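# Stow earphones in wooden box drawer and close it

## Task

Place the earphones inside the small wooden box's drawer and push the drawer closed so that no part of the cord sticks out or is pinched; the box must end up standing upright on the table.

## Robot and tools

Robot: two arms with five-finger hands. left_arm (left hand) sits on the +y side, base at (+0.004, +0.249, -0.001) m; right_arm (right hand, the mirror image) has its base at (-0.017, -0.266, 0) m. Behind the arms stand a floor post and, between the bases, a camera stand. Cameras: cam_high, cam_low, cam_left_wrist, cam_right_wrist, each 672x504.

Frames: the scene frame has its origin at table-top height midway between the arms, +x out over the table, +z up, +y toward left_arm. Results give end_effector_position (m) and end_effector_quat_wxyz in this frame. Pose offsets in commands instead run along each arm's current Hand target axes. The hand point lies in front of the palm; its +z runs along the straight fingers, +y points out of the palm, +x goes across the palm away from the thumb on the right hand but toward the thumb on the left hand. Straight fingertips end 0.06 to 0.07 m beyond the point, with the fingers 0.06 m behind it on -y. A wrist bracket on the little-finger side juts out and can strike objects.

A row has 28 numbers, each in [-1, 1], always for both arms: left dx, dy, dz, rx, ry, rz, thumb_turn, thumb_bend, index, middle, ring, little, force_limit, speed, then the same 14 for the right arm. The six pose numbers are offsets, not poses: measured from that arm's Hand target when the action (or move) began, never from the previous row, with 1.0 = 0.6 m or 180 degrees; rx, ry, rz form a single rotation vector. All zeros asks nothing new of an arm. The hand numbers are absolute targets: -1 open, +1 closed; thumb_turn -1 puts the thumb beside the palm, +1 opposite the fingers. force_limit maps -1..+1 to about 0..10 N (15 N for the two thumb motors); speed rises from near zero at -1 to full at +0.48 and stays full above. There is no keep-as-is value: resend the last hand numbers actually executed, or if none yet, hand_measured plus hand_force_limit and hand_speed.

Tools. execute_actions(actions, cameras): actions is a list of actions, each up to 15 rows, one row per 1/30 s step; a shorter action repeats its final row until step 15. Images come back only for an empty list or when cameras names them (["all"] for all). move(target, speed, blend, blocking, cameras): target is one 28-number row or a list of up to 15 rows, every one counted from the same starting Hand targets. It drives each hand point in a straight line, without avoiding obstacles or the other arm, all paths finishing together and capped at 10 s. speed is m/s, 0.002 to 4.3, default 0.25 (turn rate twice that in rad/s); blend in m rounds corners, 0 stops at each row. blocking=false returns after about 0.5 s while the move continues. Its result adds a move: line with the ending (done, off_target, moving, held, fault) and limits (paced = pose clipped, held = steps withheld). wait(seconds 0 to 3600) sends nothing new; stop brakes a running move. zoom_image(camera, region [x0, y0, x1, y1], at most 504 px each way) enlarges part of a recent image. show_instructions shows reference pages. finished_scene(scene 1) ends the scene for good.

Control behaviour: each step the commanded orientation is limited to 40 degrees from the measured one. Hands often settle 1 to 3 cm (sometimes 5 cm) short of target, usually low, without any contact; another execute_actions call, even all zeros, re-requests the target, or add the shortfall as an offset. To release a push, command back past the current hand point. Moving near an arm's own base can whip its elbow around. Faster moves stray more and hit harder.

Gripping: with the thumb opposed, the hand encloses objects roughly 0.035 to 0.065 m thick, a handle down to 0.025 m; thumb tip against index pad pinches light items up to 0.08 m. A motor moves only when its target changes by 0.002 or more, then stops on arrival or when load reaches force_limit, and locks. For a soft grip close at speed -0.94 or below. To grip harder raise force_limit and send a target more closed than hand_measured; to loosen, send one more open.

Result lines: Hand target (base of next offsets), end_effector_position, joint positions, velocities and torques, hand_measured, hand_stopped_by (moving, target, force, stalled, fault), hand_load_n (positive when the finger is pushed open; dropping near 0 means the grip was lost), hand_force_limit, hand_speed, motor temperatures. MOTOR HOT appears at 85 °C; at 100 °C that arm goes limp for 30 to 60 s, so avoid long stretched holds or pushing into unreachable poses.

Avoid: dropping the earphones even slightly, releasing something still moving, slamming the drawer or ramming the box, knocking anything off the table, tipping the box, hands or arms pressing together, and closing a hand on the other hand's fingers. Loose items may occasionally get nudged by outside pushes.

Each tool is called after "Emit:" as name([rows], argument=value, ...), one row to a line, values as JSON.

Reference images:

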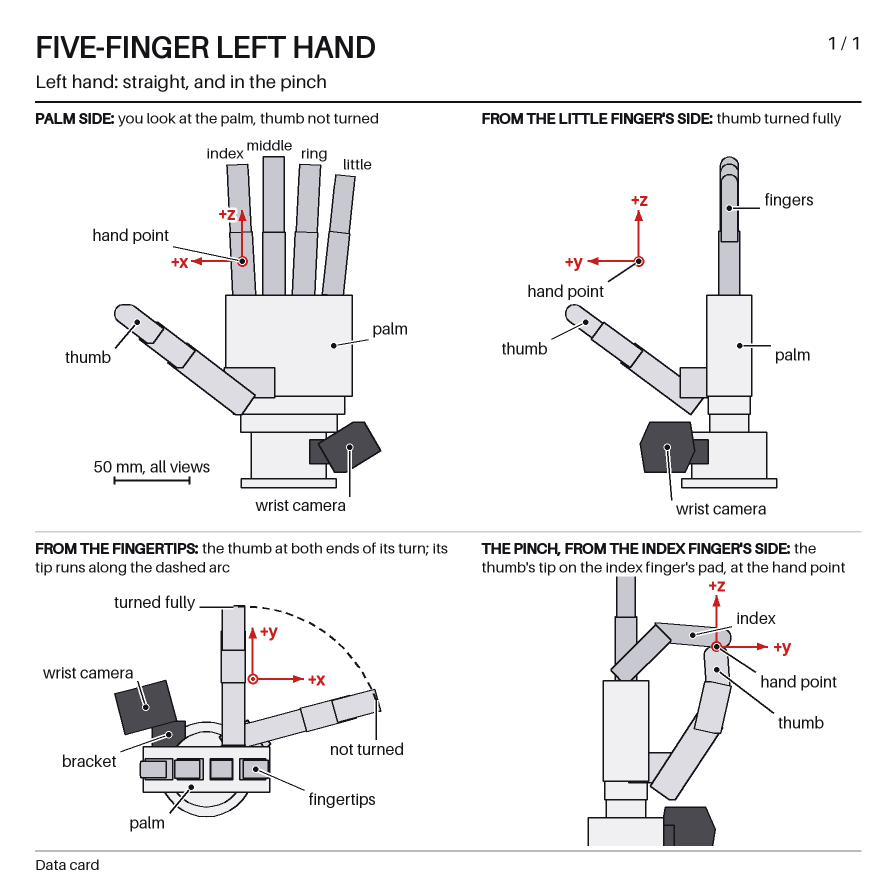

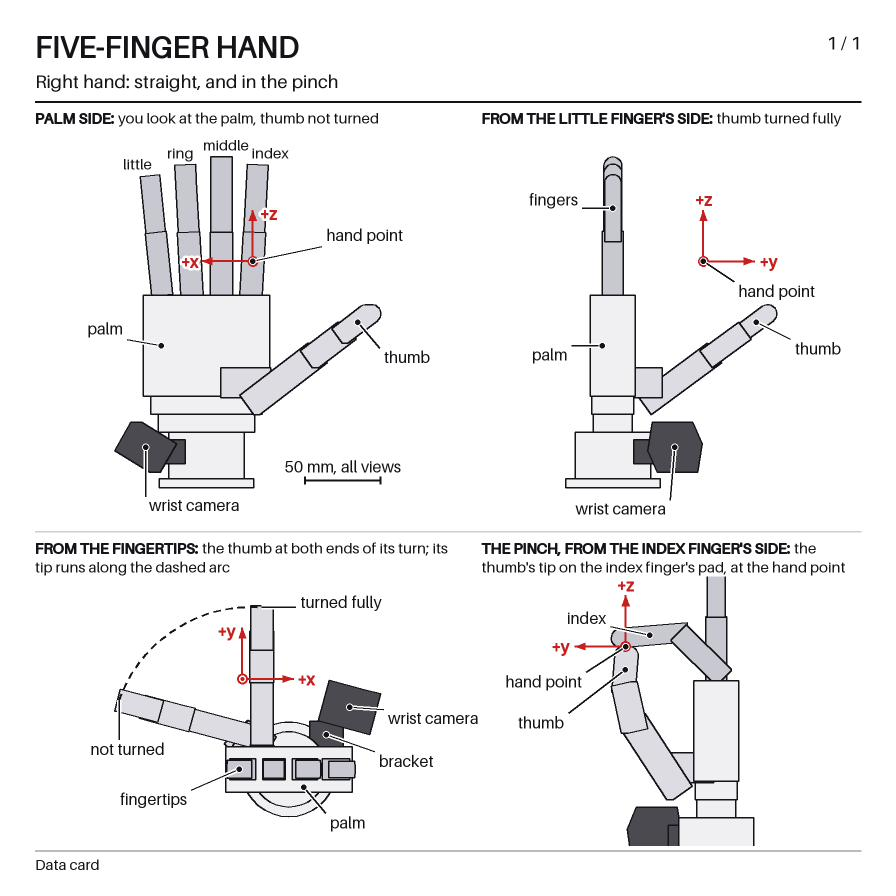

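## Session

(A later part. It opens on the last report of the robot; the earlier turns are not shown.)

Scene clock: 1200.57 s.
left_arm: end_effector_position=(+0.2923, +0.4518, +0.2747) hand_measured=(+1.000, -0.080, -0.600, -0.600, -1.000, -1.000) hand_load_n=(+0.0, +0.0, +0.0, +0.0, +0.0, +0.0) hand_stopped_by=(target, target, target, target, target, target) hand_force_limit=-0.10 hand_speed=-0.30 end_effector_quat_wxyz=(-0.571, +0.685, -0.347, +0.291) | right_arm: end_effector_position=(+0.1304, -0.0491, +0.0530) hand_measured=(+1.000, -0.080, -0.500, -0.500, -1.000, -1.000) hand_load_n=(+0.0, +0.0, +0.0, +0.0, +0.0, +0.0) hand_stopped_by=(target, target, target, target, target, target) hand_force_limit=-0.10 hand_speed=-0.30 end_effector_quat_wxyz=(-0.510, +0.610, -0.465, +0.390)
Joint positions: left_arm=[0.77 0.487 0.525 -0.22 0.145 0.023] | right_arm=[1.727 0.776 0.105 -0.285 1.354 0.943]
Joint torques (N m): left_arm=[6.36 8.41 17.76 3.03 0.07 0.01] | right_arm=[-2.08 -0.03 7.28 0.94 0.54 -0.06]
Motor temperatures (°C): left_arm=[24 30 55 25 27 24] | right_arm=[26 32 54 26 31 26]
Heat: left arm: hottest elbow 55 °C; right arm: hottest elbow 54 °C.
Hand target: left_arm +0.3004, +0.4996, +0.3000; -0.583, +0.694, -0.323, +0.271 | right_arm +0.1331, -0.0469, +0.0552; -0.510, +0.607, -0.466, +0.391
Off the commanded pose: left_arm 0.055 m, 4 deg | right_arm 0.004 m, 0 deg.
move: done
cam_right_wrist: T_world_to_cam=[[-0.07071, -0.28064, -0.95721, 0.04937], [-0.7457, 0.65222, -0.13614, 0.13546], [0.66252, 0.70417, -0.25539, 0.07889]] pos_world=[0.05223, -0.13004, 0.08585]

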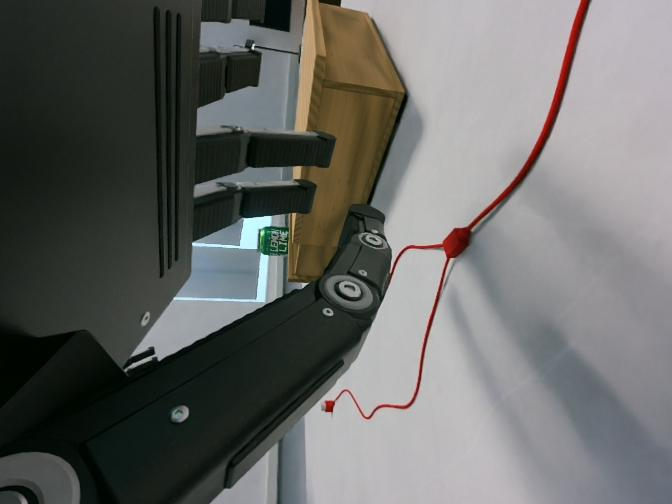

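Emit:
move(target=[0,0,0,0,0,0,1,-0.08,-0.6,-0.6,-1,-1,-0.1,-0.3,-0.0045,0.0575,0.0102,0,0,0,1,-0.08,-0.5,-0.5,-1,-1,-0.1,-0.3], cameras=["cam_right_wrist","cam_high"], speed=0.08)

Emit:
zoom_image(camera="cam_right_wrist", region=[280, 140, 560, 380])

Emit:
zoom_image(camera="cam_high", region=[440, 140, 580, 260])

Scene clock: 1226.43 s.
left_arm: end_effector_position=(+0.2923, +0.4518, +0.2747) hand_measured=(+1.000, -0.080, -0.600, -0.600, -1.000, -1.000) hand_load_n=(+0.0, +0.0, +0.0, -0.5, +0.0, +0.0) hand_stopped_by=(target, target, target, target, target, target) hand_force_limit=-0.10 hand_speed=-0.30 end_effector_quat_wxyz=(-0.571, +0.685, -0.347, +0.291) | right_arm: end_effector_position=(+0.1299, -0.0463, +0.0183) hand_measured=(+1.000, -0.080, -0.500, -0.500, -1.000, -1.000) hand_load_n=(+0.0, +0.0, +0.0, +0.0, +0.0, +0.0) hand_stopped_by=(target, target, target, target, target, target) hand_force_limit=-0.10 hand_speed=-0.30 end_effector_quat_wxyz=(-0.510, +0.611, -0.464, +0.390)
Joint positions: left_arm=[0.77 0.487 0.525 -0.22 0.145 0.023] | right_arm=[1.727 1.055 0.056 0.045 1.352 0.94]
Joint torques (N m): left_arm=[6.89 9 17.47 2.81 0.05 0.06] | right_arm=[-2.02 -0.91 5.33 0.94 0.59 -0.06]
Motor temperatures (°C): left_arm=[24 30 61 26 27 24] | right_arm=[26 32 51 27 31 26]
Heat: left arm: hottest elbow 61 °C; right arm: hottest elbow 51 °C.
Hand target: left_arm +0.3004, +0.4996, +0.3000; -0.583, +0.694, -0.323, +0.271 | right_arm +0.1324, -0.0443, +0.0201; -0.510, +0.607, -0.466, +0.391
Off the commanded pose: left_arm 0.055 m, 4 deg | right_arm 0.004 m, 0 deg.
move: done
cam_right_wrist: T_world_to_cam=[[-0.071, -0.28227, -0.95671, 0.01686], [-0.74667, 0.65101, -0.13666, 0.12862], [0.6614, 0.70464, -0.25698, 0.06864]] pos_world=[0.05184, -0.12734, 0.05135]
Images, in order (width x height): cam_high 672x504, cam_right_wrist 672x504.

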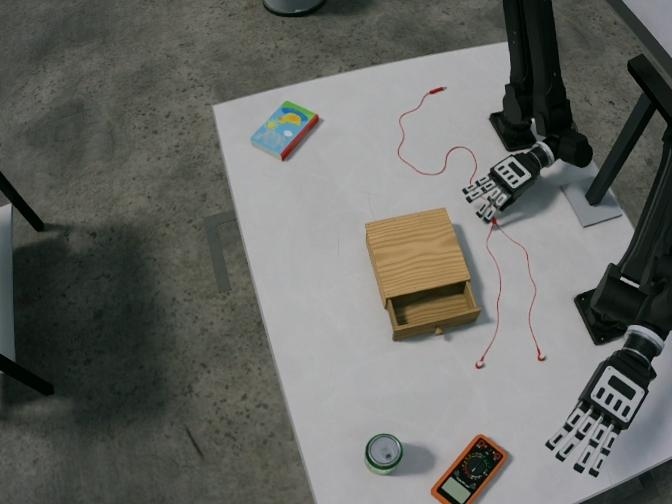

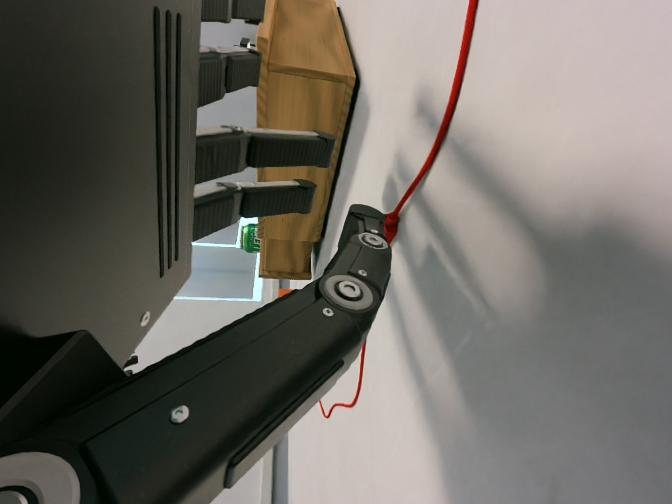

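Scaled by 1.800 from the camera's image (finer frame: 960x720).

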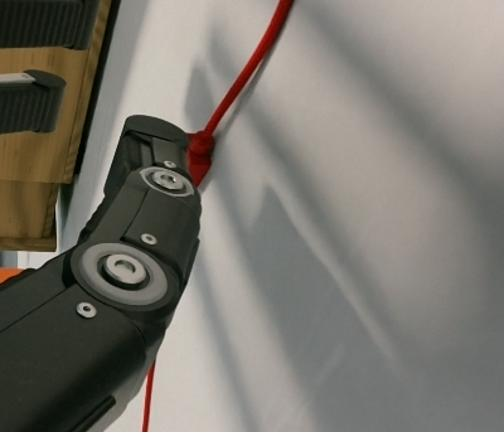

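Scaled by 3.600 from the camera's image (finer frame: 960x720).

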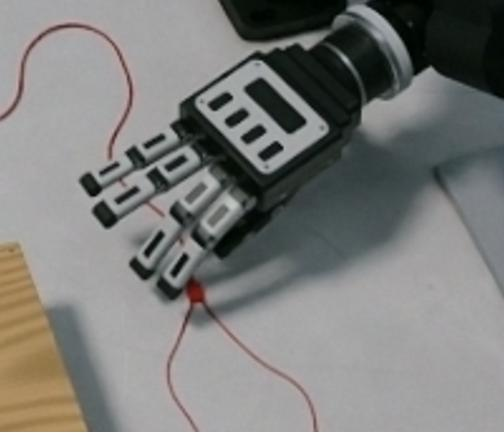

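Emit:
move(target=[0,0,0,0,0,0,1,-0.08,-0.6,-0.6,-1,-1,-0.1,-0.3,0,0.024,0.0042,0,0,0,1,-0.08,-0.5,-0.5,-1,-1,-0.1,-0.3], cameras=["cam_right_wrist","cam_high"], speed=0.06)

Emit:
zoom_image(camera="cam_right_wrist", region=[280, 140, 560, 380])

Emit:
zoom_image(camera="cam_high", region=[440, 140, 580, 260])

Scene clock: 1244.73 s.
left_arm: end_effector_position=(+0.2923, +0.4518, +0.2747) hand_measured=(+1.000, -0.080, -0.600, -0.600, -1.000, -1.000) hand_load_n=(-0.5, +0.0, +0.0, +0.0, +0.0, +0.0) hand_stopped_by=(target, target, target, target, target, target) hand_force_limit=-0.10 hand_speed=-0.30 end_effector_quat_wxyz=(-0.571, +0.685, -0.347, +0.291) | right_arm: end_effector_position=(+0.1298, -0.0458, +0.0041) hand_measured=(+1.000, -0.080, -0.500, -0.500, -1.000, -1.000) hand_load_n=(+0.0, +0.0, +0.0, +0.0, +0.0, +0.0) hand_stopped_by=(target, target, target, target, target, target) hand_force_limit=-0.10 hand_speed=-0.30 end_effector_quat_wxyz=(-0.510, +0.611, -0.464, +0.390)
Joint positions: left_arm=[0.77 0.487 0.525 -0.22 0.145 0.023] | right_arm=[1.727 1.204 0.041 0.215 1.352 0.934]
Joint torques (N m): left_arm=[6.65 8.7 17.63 2.97 0.06 -0.03] | right_arm=[-2.08 -1.61 4.15 0.94 0.55 -0.03]
Motor temperatures (°C): left_arm=[24 31 65 26 27 24] | right_arm=[26 32 50 27 31 26]
Heat: left arm: hottest elbow 65 °C; right arm: hottest elbow 50 °C.
Hand target: left_arm +0.3004, +0.4996, +0.3000; -0.583, +0.694, -0.323, +0.271 | right_arm +0.1324, -0.0443, +0.0055; -0.510, +0.607, -0.466, +0.391
Off the commanded pose: left_arm 0.055 m, 4 deg | right_arm 0.003 m, 1 deg.
move: done
cam_right_wrist: T_world_to_cam=[[-0.06995, -0.28209, -0.95683, 0.00327], [-0.74728, 0.65021, -0.13706, 0.12636], [0.66081, 0.70544, -0.25629, 0.06479]] pos_world=[0.05184, -0.12695, 0.03705]
Images, in order (width x height): cam_high 672x504, cam_right_wrist 672x504.

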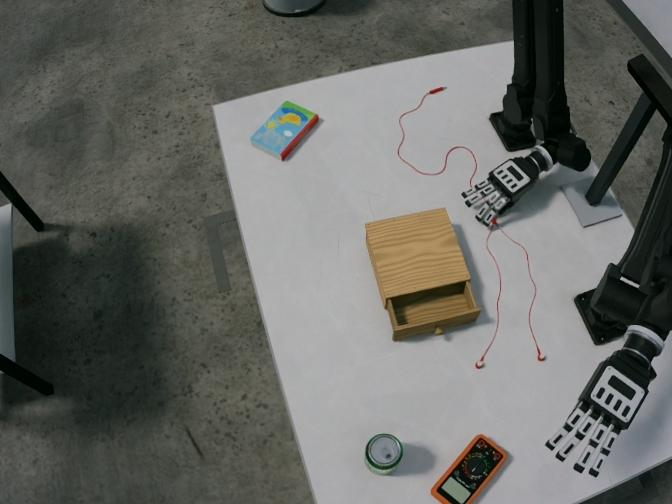

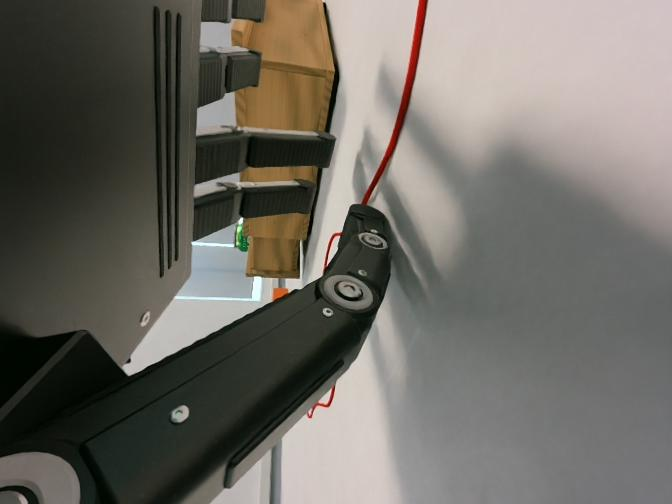

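Scaled by 1.800 from the camera's image (finer frame: 960x720).

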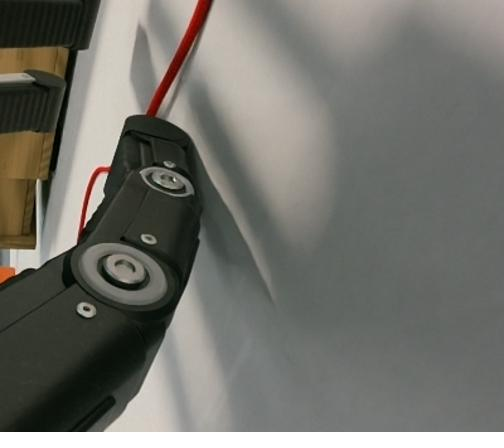

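Scaled by 3.600 from the camera's image (finer frame: 960x720).

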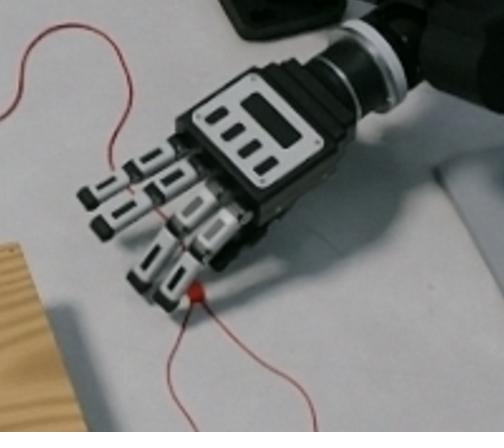

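Emit:
move(target=[0.0482,0.403,-0.0813,0,0,0,1,-0.08,-0.6,-0.6,-1,-1,-0.1,-0.3,0,0.0017,0.0205,0,0,0,1,-0.08,-0.5,-0.5,-1,-1,-0.1,-0.3], cameras=["cam_right_wrist","cam_high"], speed=0.1)

Emit:
zoom_image(camera="cam_right_wrist", region=[280, 140, 560, 380])

Emit:
zoom_image(camera="cam_high", region=[440, 140, 580, 260])

Scene clock: 1277.07 s.
left_arm: end_effector_position=(+0.2500, +0.4279, +0.0833) hand_measured=(+1.000, -0.080, -0.600, -0.600, -1.000, -1.000) hand_load_n=(+0.0, +0.5, +0.0, +0.0, -0.5, +0.0) hand_stopped_by=(target, target, target, target, target, target) hand_force_limit=-0.10 hand_speed=-0.30 end_effector_quat_wxyz=(-0.567, +0.709, -0.331, +0.258) | right_arm: end_effector_position=(+0.1395, -0.0414, +0.0015) hand_measured=(+1.000, -0.080, -0.500, -0.500, -1.000, -1.000) hand_load_n=(+0.0, +0.0, +0.0, +0.0, +0.0, +0.0) hand_stopped_by=(target, target, target, target, target, target) hand_force_limit=-0.10 hand_speed=-0.30 end_effector_quat_wxyz=(-0.510, +0.611, -0.464, +0.389)
Joint positions: left_arm=[0.754 0.392 0.032 0.133 0.054 0.023] | right_arm=[1.656 1.323 0.01 0.577 1.303 0.717]
Joint torques (N m): left_arm=[0.38 2.08 11.58 1.37 -0.06 -0.03] | right_arm=[-2.2 -2.02 3.15 1.14 0.37 -0.07]
Motor temperatures (°C): left_arm=[24 30 67 26 27 24] | right_arm=[26 32 47 27 31 26]
Heat: left arm: hottest elbow 67 °C; right arm: hottest elbow 47 °C.
Hand target: left_arm +0.2527, +0.4319, +0.0936; -0.572, +0.705, -0.330, +0.259 (not the last commanded pose) | right_arm +0.1427, -0.0415, +0.0027; -0.510, +0.607, -0.466, +0.391 (not the last commanded pose)
Off the commanded pose: left_arm 0.015 m, 3 deg | right_arm 0.005 m, 1 deg.
move: held (left_arm; a check stopped the path); limits=held
pose unreachable (left arm): on one or more control steps of this call, first in action 0 (counted from 0), this arm could not follow its commanded pose, so it was not sent that pose on those steps. It may still have moved: this result reports where it is.
cause: moving toward the commanded pose would bring two parts of the arm too close to each other (joints 2 (shoulder) and 3 (elbow) lie between them).
cam_right_wrist: T_world_to_cam=[[-0.07165, -0.28078, -0.9571, 0.00305], [-0.74801, 0.64989, -0.13466, 0.13047], [0.65981, 0.70627, -0.25659, 0.05482]] pos_world=[0.06164, -0.12265, 0.03455]
Images, in order (width x height): cam_high 672x504, cam_right_wrist 672x504.

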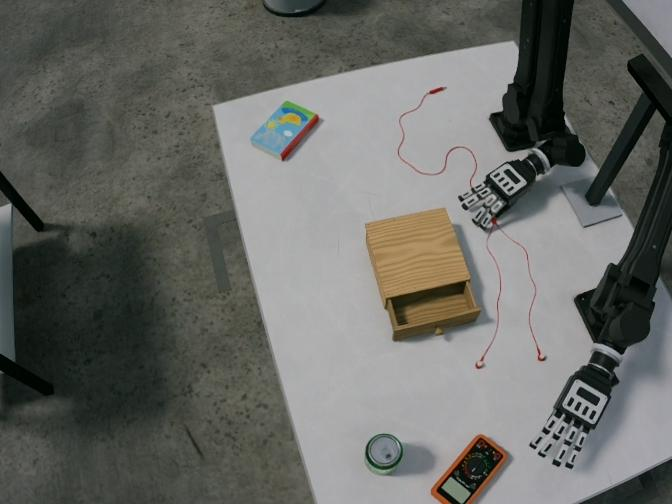

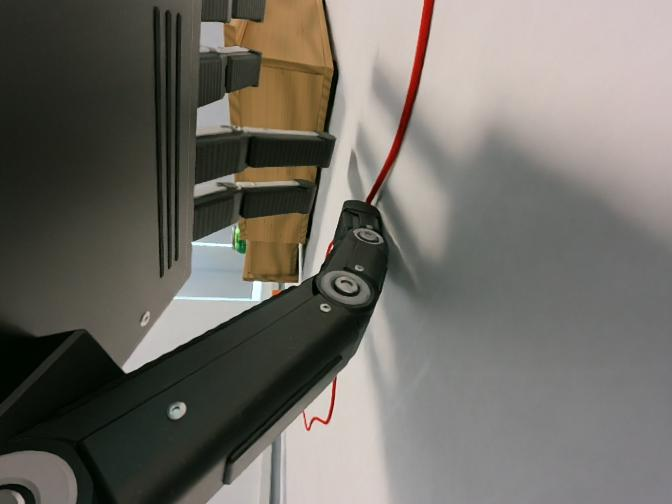

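Scaled by 1.800 from the camera's image (finer frame: 960x720).

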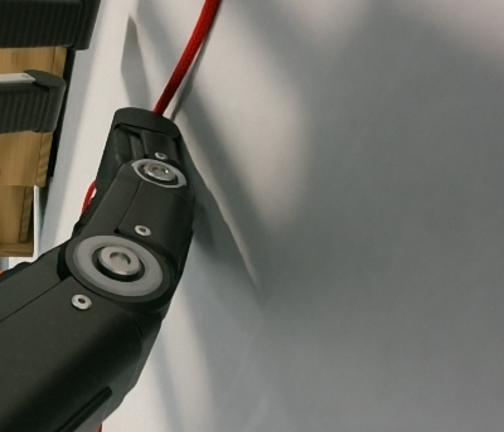

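Scaled by 3.600 from the camera's image (finer frame: 960x720).

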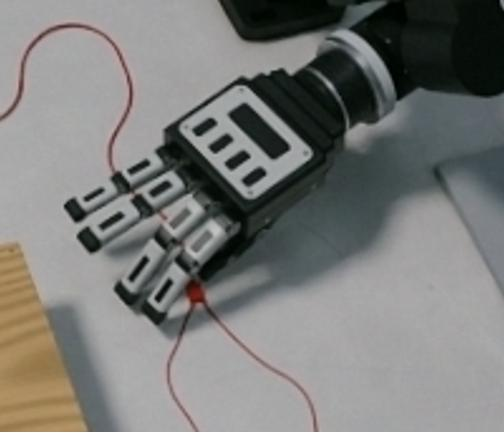

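Emit:
move(target=[0,0,0,0,0,0,1,-0.08,-0.6,-0.6,-1,-1,-0.1,-0.3,0,0,0,0,0,0,1,-0.08,0.5,-0.5,-1,-1,-0.1,-0.7], cameras=["cam_right_wrist","cam_high"], speed=0.1)

Emit:
zoom_image(camera="cam_right_wrist", region=[280, 140, 560, 380])

Emit:
zoom_image(camera="cam_high", region=[440, 140, 580, 260])

Scene clock: 1311.33 s.
left_arm: end_effector_position=(+0.2500, +0.4279, +0.0833) hand_measured=(+1.000, -0.080, -0.600, -0.600, -1.000, -1.000) hand_load_n=(+0.0, +0.0, +0.0, +0.0, +0.0, +0.0) hand_stopped_by=(target, target, target, target, target, target) hand_force_limit=-0.10 hand_speed=-0.30 end_effector_quat_wxyz=(-0.567, +0.709, -0.331, +0.258) | right_arm: end_effector_position=(+0.1426, -0.0415, +0.0045) hand_measured=(+1.000, -0.080, +0.188, -0.500, -1.000, -1.000) hand_load_n=(-1.0, +1.0, +6.0, +0.0, +0.0, +0.0) hand_stopped_by=(target, target, force, target, target, target) hand_force_limit=-0.10 hand_speed=-0.70 end_effector_quat_wxyz=(-0.513, +0.602, -0.471, +0.390)
Joint positions: left_arm=[0.754 0.392 0.032 0.133 0.054 0.023] | right_arm=[1.646 1.326 0.01 0.6 1.311 0.713]
Joint torques (N m): left_arm=[0.5 2.49 11.51 1.51 -0.02 -0.04] | right_arm=[-1.85 -2.08 3.03 0.7 0.15 -0.08]
Motor temperatures (°C): left_arm=[24 29 58 25 27 24] | right_arm=[26 31 45 27 30 26]
Heat: left arm: hottest elbow 58 °C; right arm: hottest elbow 45 °C.
Hand target: left_arm +0.2527, +0.4319, +0.0936; -0.572, +0.705, -0.330, +0.259 | right_arm +0.1427, -0.0415, +0.0027; -0.510, +0.607, -0.466, +0.391
Off the commanded pose: left_arm 0.011 m, 1 deg | right_arm 0.002 m, 1 deg.
move: done
cam_right_wrist: T_world_to_cam=[[-0.07112, -0.26443, -0.96178, 0.00662], [-0.7371, 0.66356, -0.12793, 0.13223], [0.67203, 0.69983, -0.2421, 0.05137]] pos_world=[0.06342, -0.12195, 0.03572]
Images, in order (width x height): cam_high 672x504, cam_right_wrist 672x504.

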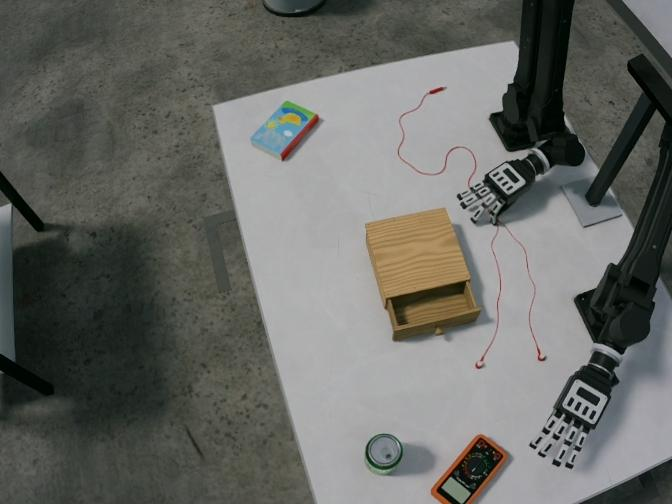

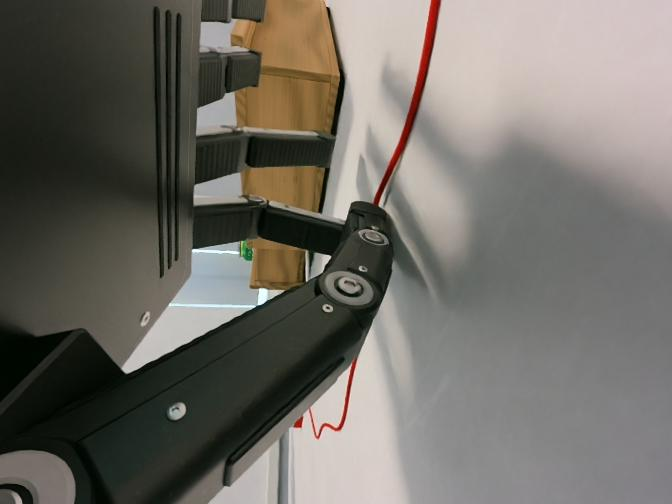

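Scaled by 1.800 from the camera's image (finer frame: 960x720).

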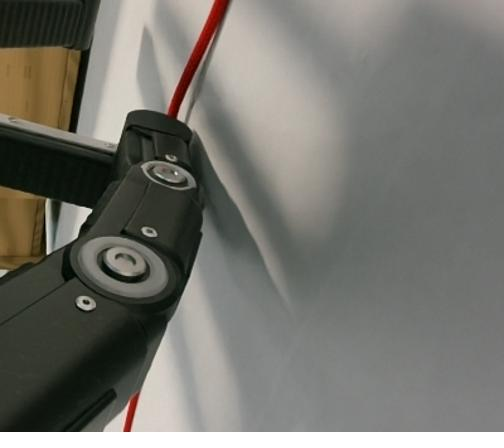

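Scaled by 3.600 from the camera's image (finer frame: 960x720).

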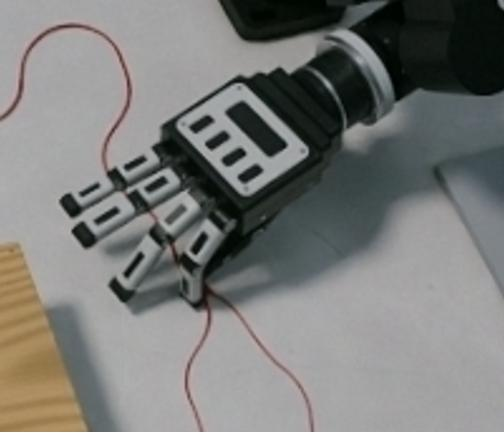

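Emit:
move(target=[0,0,0,0,0,0,1,-0.08,-0.6,-0.6,-1,-1,-0.1,-0.3,0,-0.0738,-0.013,0,0,0,1,-0.08,0.5,-0.5,-1,-1,-0.1,-0.7], cameras=["cam_right_wrist","cam_high","cam_low"], speed=0.05)

Emit:
zoom_image(camera="cam_right_wrist", region=[280, 140, 560, 380])

Emit:
zoom_image(camera="cam_high", region=[440, 140, 580, 260])

Scene clock: 1325.77 s.
left_arm: end_effector_position=(+0.2500, +0.4279, +0.0833) hand_measured=(+1.000, -0.080, -0.600, -0.600, -1.000, -1.000) hand_load_n=(+0.0, +0.0, +0.0, +0.0, +0.0, +0.0) hand_stopped_by=(target, target, target, target, target, target) hand_force_limit=-0.10 hand_speed=-0.30 end_effector_quat_wxyz=(-0.567, +0.709, -0.331, +0.258) | right_arm: end_effector_position=(+0.1426, -0.0617, +0.0293) hand_measured=(+1.000, -0.080, +0.188, -0.500, -1.000, -1.000) hand_load_n=(+0.0, +0.0, +0.0, +0.0, -0.5, +0.0) hand_stopped_by=(target, target, force, target, target, target) hand_force_limit=-0.10 hand_speed=-0.70 end_effector_quat_wxyz=(-0.495, +0.623, -0.451, +0.404)
Joint positions: left_arm=[0.754 0.392 0.032 0.133 0.054 0.023] | right_arm=[1.647 0.842 0.011 0.075 1.3 0.679]
Joint torques (N m): left_arm=[-0.09 3.02 11.7 1.48 -0.09 -0.04] | right_arm=[-1.67 -0.97 9.65 0.06 0.48 0.26]
Motor temperatures (°C): left_arm=[24 29 56 25 27 24] | right_arm=[26 31 45 27 30 26]
Heat: left arm: hottest elbow 56 °C; right arm: hottest elbow 45 °C.
Hand target: left_arm +0.2527, +0.4319, +0.0936; -0.572, +0.705, -0.330, +0.259 | right_arm +0.1427, -0.0415, +0.0477; -0.510, +0.607, -0.466, +0.391
Off the commanded pose: left_arm 0.011 m, 1 deg | right_arm 0.027 m, 3 deg.
move: off_target (right_arm)
cam_right_wrist: T_world_to_cam=[[-0.06309, -0.33287, -0.94086, 0.0192], [-0.74659, 0.64135, -0.17684, 0.15024], [0.66229, 0.69128, -0.28898, 0.07392]] pos_world=[0.06443, -0.14106, 0.066]
Images, in order (width x height): cam_high 672x504, cam_low 672x504, cam_right_wrist 672x504.

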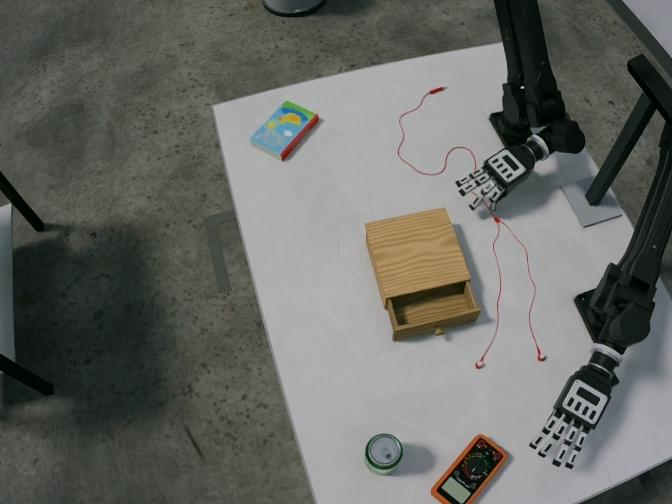

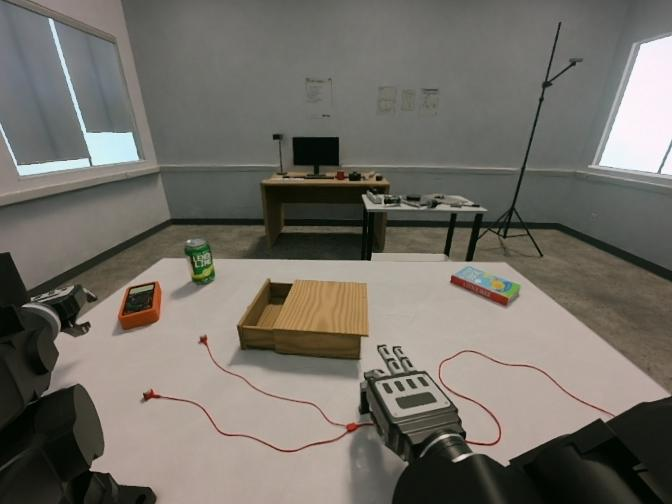

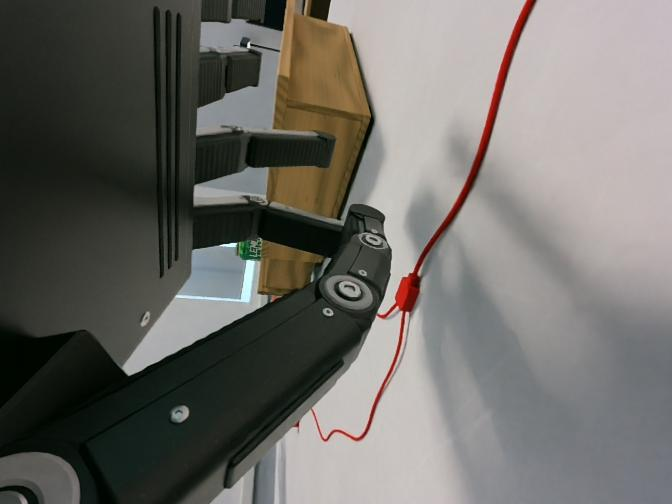

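Scaled by 1.800 from the camera's image (finer frame: 960x720).

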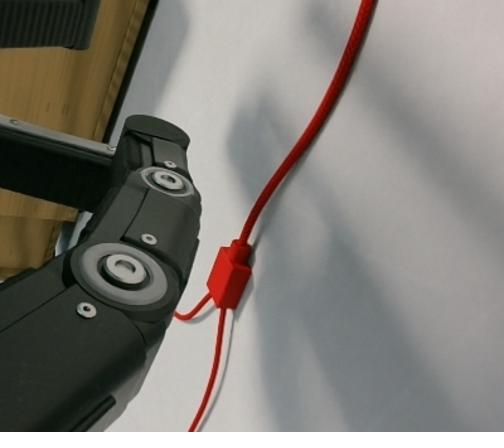

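Scaled by 3.600 from the camera's image (finer frame: 960x720).

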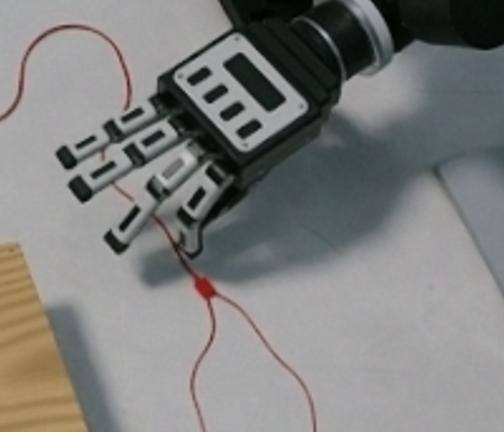

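Emit:
move([
  [0,0,0,0,0,0,1,-0.08,-0.6,-0.6,-1,-1,-0.1,-0.3,0,-0.1675,-0.0295,0,0,0,1,-0.08,-0.5,-0.5,-1,-1,-0.1,-0.3],
  [0,0,0,0,0,0,1,-0.08,-0.6,-0.6,-1,-1,-0.1,-0.3,0.0322,-0.2837,0.1468,0,0,0,1,-0.08,-0.5,-0.5,-1,-1,-0.1,-0.3],
  [0,0,0,0,0,0,1,-0.08,-0.6,-0.6,-1,-1,-0.1,-0.3,0.1942,-0.403,0.1517,0,0,0,1,-0.08,-0.5,-0.5,-1,-1,-0.1,-0.3],
  [0,0,0,0,0,0,1,-0.08,-0.6,-0.6,-1,-1,-0.1,-0.3,0.4227,-0.4817,0.0232,0,0.12,0.02,1,-0.08,-0.5,-0.5,-1,-1,-0.1,-0.3],
  [0,0,0,0,0,0,1,-0.08,-0.6,-0.6,-1,-1,-0.1,-0.3,0.9238,-0.5525,-0.2485,0,0.3283,0.0579,1,-0.08,-0.5,-0.5,-1,-1,-0.1,-0.3],
], cameras=["cam_high","cam_low","cam_right_wrist"], speed=0.25, blend=[0.03, 0.03, 0.03, 0.05, 0])

Scene clock: 1466.30 s.
left_arm: end_effector_position=(+0.2500, +0.4279, +0.0833) hand_measured=(+1.000, -0.080, -0.600, -0.600, -1.000, -1.000) hand_load_n=(+0.0, +0.0, +0.0, +0.0, +0.0, +0.0) hand_stopped_by=(target, target, target, target, target, target) hand_force_limit=-0.10 hand_speed=-0.30 end_effector_quat_wxyz=(-0.567, +0.709, -0.331, +0.258) | right_arm: end_effector_position=(+0.2497, -0.3511, +0.3116) hand_measured=(+1.000, -0.080, -0.500, -0.500, -1.000, -1.000) hand_load_n=(+0.0, +0.0, +0.0, +0.0, +0.0, +0.0) hand_stopped_by=(target, target, target, target, target, target) hand_force_limit=-0.10 hand_speed=-0.30 end_effector_quat_wxyz=(+0.362, -0.445, +0.641, -0.510)
Joint positions: left_arm=[0.754 0.392 0.032 0.133 0.054 0.023] | right_arm=[-0.531 0.268 0.622 -0.578 -0.197 -0.034]
Joint torques (N m): left_arm=[-0.21 2.2 11.47 1.52 -0.05 0.01] | right_arm=[-0.32 0.79 9.48 1.13 0 0.16]
Motor temperatures (°C): left_arm=[24 28 50 25 27 24] | right_arm=[26 31 52 26 30 26]
Heat: left arm: hottest elbow 50 °C; right arm: hottest elbow 52 °C.
Hand target: left_arm +0.2527, +0.4319, +0.0936; -0.572, +0.705, -0.330, +0.259 | right_arm +0.2501, -0.3484, +0.3206; +0.368, -0.445, +0.633, -0.515 (not the last commanded pose)
Off the commanded pose: left_arm 0.011 m, 1 deg | right_arm 0.269 m, 25 deg.
move: held (right_arm; a check stopped the path); path passed 4 of 5 targets; limits=held
pose unreachable (right arm): on one or more control steps of this call, first in action 0 (counted from 0), this arm could not follow its commanded pose, so it was not sent that pose on those steps. It may still have moved: this result reports where it is.
cause: moving toward the commanded pose would bring a part of the arm too close to another arm (a part of this arm just beyond joint 3 (elbow) and a part of the left arm just beyond its joint 2 (shoulder), 81 mm apart when this arm was first held).
cam_right_wrist: T_world_to_cam=[[-0.25422, -0.16446, -0.95306, 0.30591], [-0.23787, 0.9658, -0.10321, 0.42976], [0.93744, 0.20047, -0.28464, 0.0422]] pos_world=[0.14044, -0.37322, 0.34792]

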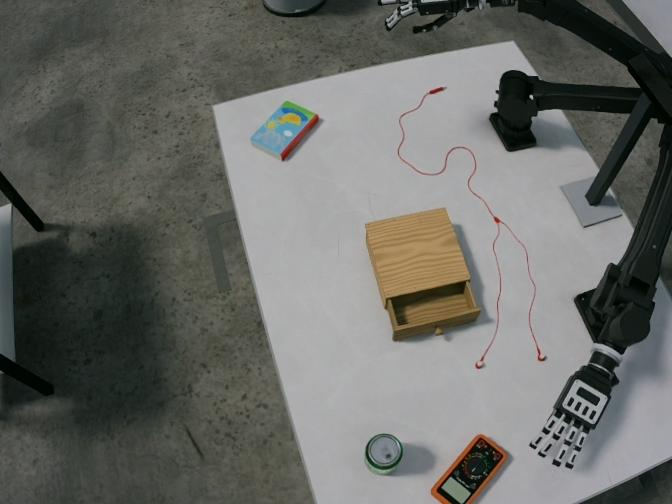

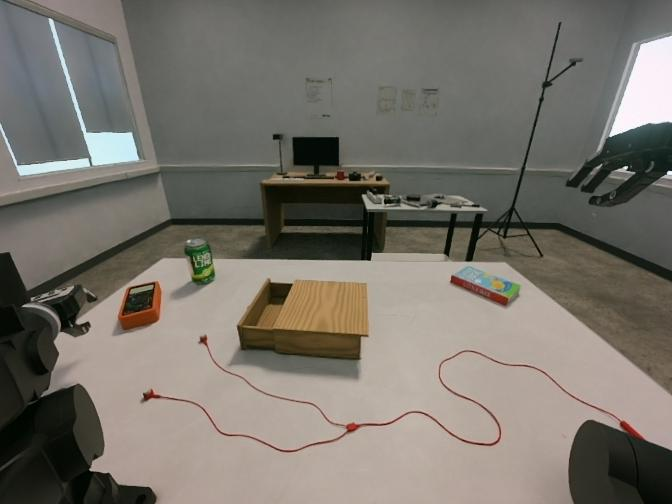

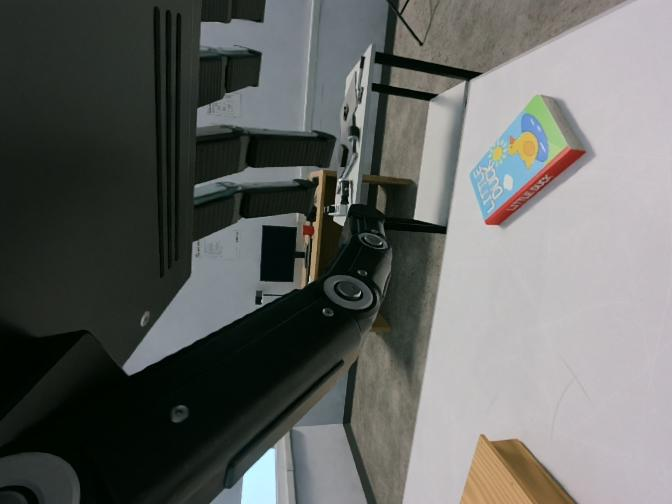

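Emit:
move([
  [-0.0022,-0.1733,-0.0376,0,0,0,1,-0.08,-0.6,-0.6,-1,-1,-0.1,-0.3,0,0,0,0,0,0,1,-0.08,-0.5,-0.5,-1,-1,-0.1,-0.3],
  [0.2758,-0.2993,0.1342,0,0,0,1,-0.08,-0.6,-0.6,-1,-1,-0.1,-0.3,0,0,0,0,0,0,1,-0.08,-0.5,-0.5,-1,-1,-0.1,-0.3],
], cameras=[], speed=0.25, blend=[0.04, 0])

Scene clock: 1481.13 s.
left_arm: end_effector_position=(+0.4261, +0.3741, +0.2060) hand_measured=(+1.000, -0.080, -0.600, -0.600, -1.000, -1.000) hand_load_n=(+0.0, +0.0, +0.0, +0.0, +0.0, +0.0) hand_stopped_by=(target, target, target, target, target, target) hand_force_limit=-0.10 hand_speed=-0.30 end_effector_quat_wxyz=(-0.551, +0.716, -0.362, +0.229) | right_arm: end_effector_position=(+0.2497, -0.3511, +0.3116) hand_measured=(+1.000, -0.080, -0.500, -0.500, -1.000, -1.000) hand_load_n=(+0.0, +0.0, +0.0, +0.0, +0.0, +0.0) hand_stopped_by=(target, target, target, target, target, target) hand_force_limit=-0.10 hand_speed=-0.30 end_effector_quat_wxyz=(+0.362, -0.445, +0.641, -0.510)
Joint positions: left_arm=[0.121 0.929 0.588 -0.004 -0.553 -0.112] | right_arm=[-0.531 0.268 0.622 -0.578 -0.197 -0.034]
Joint torques (N m): left_arm=[0.5 -2.43 15.46 2.88 -0.47 -0.18] | right_arm=[-0.38 0.85 9.48 1.1 0.01 0.16]
Heat: left arm: hottest elbow 50 °C; right arm: hottest elbow 52 °C.
Hand target: left_arm +0.4502, +0.3801, +0.2498; -0.572, +0.705, -0.330, +0.259 | right_arm +0.2501, -0.3484, +0.3206; +0.368, -0.445, +0.633, -0.515
Off the commanded pose: left_arm 0.050 m, 6 deg | right_arm 0.009 m, 1 deg.
move: off_target (left_arm)

Emit:
move(target=[0.352,0.0658,-0.5622,0.0069,0.5464,0.1184,1,-0.08,-0.6,-0.6,-1,-1,-0.1,-0.3,0.5553,-0.1578,0.2583,0.0017,0.2233,0.045,1,-0.08,-0.5,-0.5,-1,-1,-0.1,-0.3], cameras=["cam_high"], speed=0.25)

Scene clock: 1516.30 s.
left_arm: end_effector_position=(+0.3158, +0.0075, +0.2448) hand_measured=(+1.000, -0.080, -0.600, -0.600, -1.000, -1.000) hand_load_n=(+0.0, +0.0, +0.0, -0.5, +0.0, +0.0) hand_stopped_by=(target, target, target, target, target, target) hand_force_limit=-0.10 hand_speed=-0.30 end_effector_quat_wxyz=(+0.143, -0.226, +0.760, -0.592) | right_arm: end_effector_position=(+0.2416, -0.5206, +0.3986) hand_measured=(+1.000, -0.080, -0.500, -0.500, -1.000, -1.000) hand_load_n=(+0.0, +0.0, +0.0, +0.0, -0.5, -0.5) hand_stopped_by=(target, target, target, target, target, target) hand_force_limit=-0.10 hand_speed=-0.30 end_effector_quat_wxyz=(+0.250, -0.230, +0.656, -0.673)
Joint positions: left_arm=[-0.295 0.849 0.633 -0.137 0.726 0.189] | right_arm=[-0.835 0.483 0.702 -0.187 0.027 0.018]
Joint torques (N m): left_arm=[-0.32 -1.73 16.13 1.46 0.33 0.16] | right_arm=[-18.14 26.29 19.36 2 0.04 0.25]
Motor temperatures (°C): left_arm=[24 28 57 25 27 24] | right_arm=[26 31 54 27 30 26]
Heat: left arm: hottest elbow 57 °C; right arm: hottest elbow 54 °C.
Hand target: left_arm +0.3300, -0.0001, +0.2801; +0.166, -0.196, +0.753, -0.605 | right_arm +0.3000, -0.7198, +0.3801; +0.164, -0.195, +0.749, -0.612
Off the commanded pose: left_arm 0.039 m, 5 deg | right_arm 0.208 m, 17 deg.
move: off_target (left_arm, right_arm)

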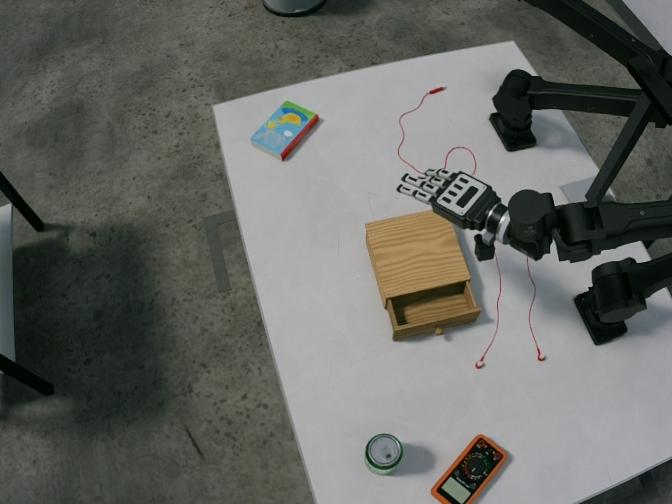

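Emit:
move([
  [0,0,0,0,0,0,1,-0.08,-0.6,-0.6,-1,-1,-0.1,-0.3,-0.1877,0.1755,-0.442,-0.0014,-0.1908,-0.0385,1,-0.08,-0.5,-0.5,-1,-1,-0.1,-0.3],
  [0,0,0,0,0,0,1,-0.08,-0.6,-0.6,-1,-1,-0.1,-0.3,-0.521,0.1668,-0.3882,-0.0014,-0.1908,-0.0385,1,-0.08,-0.5,-0.5,-1,-1,-0.1,-0.3],
], cameras=["cam_high"], speed=0.25, blend=[0.05, 0])

Scene clock: 1537.63 s.
left_arm: end_effector_position=(+0.3158, +0.0075, +0.2448) hand_measured=(+1.000, -0.080, -0.600, -0.600, -1.000, -1.000) hand_load_n=(+0.0, +0.0, +0.0, +0.0, +0.0, +0.0) hand_stopped_by=(target, target, target, target, target, target) hand_force_limit=-0.10 hand_speed=-0.30 end_effector_quat_wxyz=(+0.143, -0.226, +0.760, -0.592) | right_arm: end_effector_position=(+0.4308, -0.3516, +0.2832) hand_measured=(+1.000, -0.080, -0.500, -0.500, -1.000, -1.000) hand_load_n=(+0.0, +0.0, +0.0, +0.0, +0.0, +0.0) hand_stopped_by=(target, target, target, target, target, target) hand_force_limit=-0.10 hand_speed=-0.30 end_effector_quat_wxyz=(+0.310, -0.435, +0.672, -0.513)
Joint positions: left_arm=[-0.295 0.849 0.633 -0.137 0.726 0.189] | right_arm=[-0.115 0.888 0.76 -0.173 0.308 0.064]
Joint torques (N m): left_arm=[-0.62 -1.55 15.95 1.46 0.32 0.11] | right_arm=[-0.56 -3.6 13.94 1.98 0.12 0.25]
Motor temperatures (°C): left_arm=[24 28 60 25 27 24] | right_arm=[27 36 63 27 30 26]
Heat: left arm: hottest elbow 60 °C; right arm: hottest elbow 63 °C.
Hand target: left_arm +0.3300, -0.0001, +0.2801; +0.166, -0.196, +0.753, -0.605 | right_arm +0.4499, -0.3496, +0.3306; +0.341, -0.411, +0.655, -0.534
Off the commanded pose: left_arm 0.039 m, 5 deg | right_arm 0.051 m, 5 deg.
move: off_target (right_arm)

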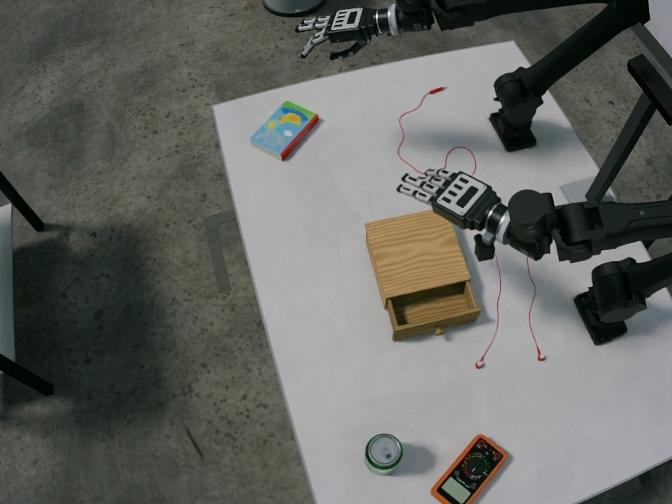

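Emit:
move(target=[0.391,-0.023,0.316,0.0028,0.2169,0.0468,0.57,-0.1,-0.6,-0.6,-1,-1,-0.1,-0.3,0.5925,-0.0912,0.1752,0.0015,0.1906,0.0381,1,-0.08,-0.5,-0.5,-1,-1,-0.1,-0.3], cameras=["cam_high"], speed=0.25)

Scene clock: 1564.87 s.
left_arm: end_effector_position=(+0.2065, -0.2604, +0.2177) hand_measured=(+0.570, -0.100, -0.600, -0.600, -1.000, -1.000) hand_load_n=(+0.0, +0.0, +0.0, +0.0, +0.0, +0.0) hand_stopped_by=(target, target, target, target, target, target) hand_force_limit=-0.10 hand_speed=-0.30 end_effector_quat_wxyz=(-0.075, +0.045, +0.794, -0.601) | right_arm: end_effector_position=(+0.3889, -0.7054, +0.3153) hand_measured=(+1.000, -0.080, -0.500, -0.500, -1.000, -1.000) hand_load_n=(-0.5, +0.0, +0.0, +0.0, +0.0, +0.0) hand_stopped_by=(target, target, target, target, target, target) hand_force_limit=-0.10 hand_speed=-0.30 end_effector_quat_wxyz=(+0.152, -0.208, +0.773, -0.580)
Joint positions: left_arm=[-0.921 1.397 0.961 0.044 0.8 0.219] | right_arm=[-0.789 1.28 1.113 -0.126 0.237 0.064]
Joint torques (N m): left_arm=[-0.73 -7.65 15.02 2.25 0.34 0.17] | right_arm=[-1.67 -8.35 13.85 1.89 0.08 0.06]
Motor temperatures (°C): left_arm=[24 28 62 25 27 24] | right_arm=[26 34 60 27 29 25]
Heat: left arm: hottest elbow 62 °C; right arm: hottest elbow 60 °C.
Hand target: left_arm +0.2201, -0.2798, +0.2506; -0.051, +0.073, +0.775, -0.626 | right_arm +0.4001, -0.7198, +0.3607; +0.164, -0.196, +0.749, -0.612
Off the commanded pose: left_arm 0.041 m, 6 deg | right_arm 0.049 m, 5 deg.
move: off_target (left_arm, right_arm)

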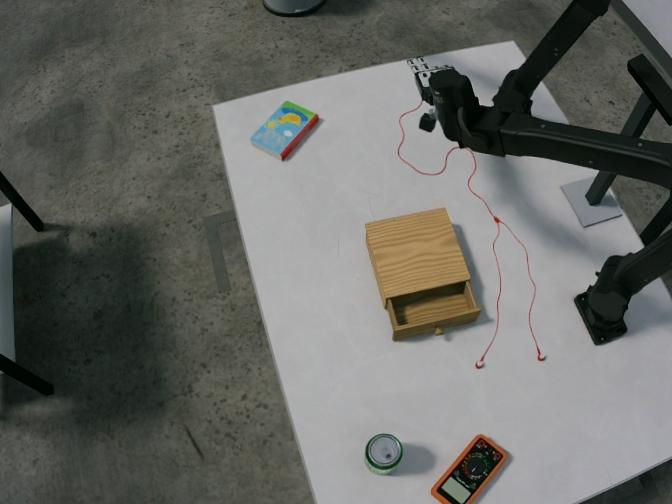

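Emit:
move(target=[0.1065,0.0962,0.3437,0.001,0.0815,0.0177,0.57,-0.1,-0.6,-0.6,-1,-1,-0.1,-0.3,0,0,0,0,0,0,1,-0.08,-0.5,-0.5,-1,-1,-0.1,-0.3], cameras=["cam_high","cam_low","cam_left_wrist"], speed=0.2)

Scene clock: 1578.83 s.
left_arm: end_effector_position=(+0.1183, -0.4319, +0.1188) hand_measured=(+0.570, -0.100, -0.600, -0.600, -1.000, -1.000) hand_load_n=(+0.0, +0.0, +0.0, +0.0, -0.5, +0.0) hand_stopped_by=(target, target, target, target, target, target) hand_force_limit=-0.10 hand_speed=-0.30 end_effector_quat_wxyz=(-0.151, +0.150, +0.781, -0.587) | right_arm: end_effector_position=(+0.3889, -0.7054, +0.3153) hand_measured=(+1.000, -0.080, -0.500, -0.500, -1.000, -1.000) hand_load_n=(+0.0, +0.0, +0.0, +0.0, +0.0, +0.0) hand_stopped_by=(target, target, target, target, target, target) hand_force_limit=-0.10 hand_speed=-0.30 end_effector_quat_wxyz=(+0.152, -0.208, +0.773, -0.580)
Joint positions: left_arm=[-1.194 1.874 1.271 0.216 0.787 0.219] | right_arm=[-0.789 1.28 1.113 -0.126 0.237 0.064]
Joint torques (N m): left_arm=[-0.5 -14.74 13.83 2.22 0.35 0.08] | right_arm=[-1.73 -8.41 13.86 1.89 0.08 0.06]
Motor temperatures (°C): left_arm=[24 29 58 25 27 24] | right_arm=[26 34 59 27 29 25]
Heat: left arm: hottest elbow 58 °C; right arm: hottest elbow 59 °C.
Hand target: left_arm +0.1249, -0.4551, +0.1499; -0.133, +0.173, +0.759, -0.614 | right_arm +0.4001, -0.7198, +0.3607; +0.164, -0.196, +0.749, -0.612
Off the commanded pose: left_arm 0.039 m, 5 deg | right_arm 0.049 m, 5 deg.
move: off_target (left_arm)
cam_left_wrist: T_world_to_cam=[[-0.28904, -0.13188, 0.94819, -0.13748], [-0.4942, 0.86884, -0.02981, 0.43065], [-0.81989, -0.47721, -0.3163, 0.04266]] pos_world=[0.20807, -0.37194, 0.15669]

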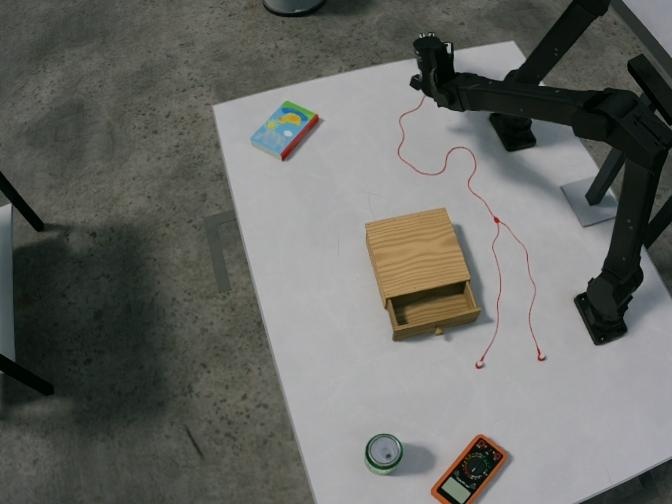

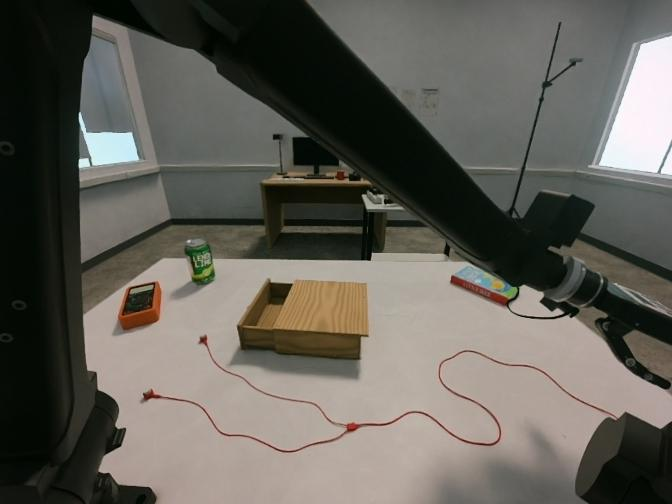

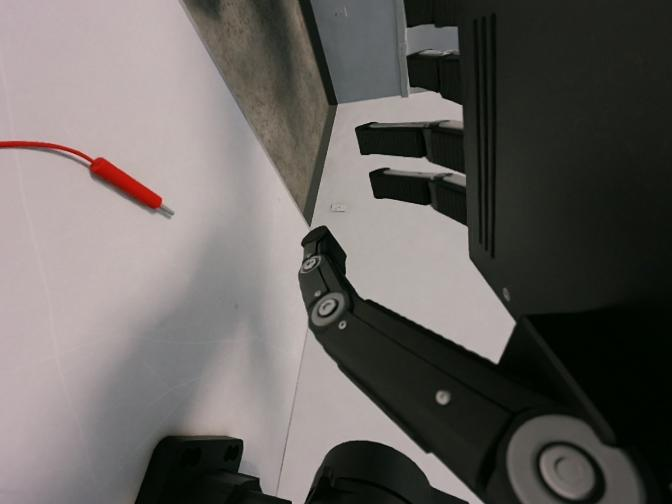

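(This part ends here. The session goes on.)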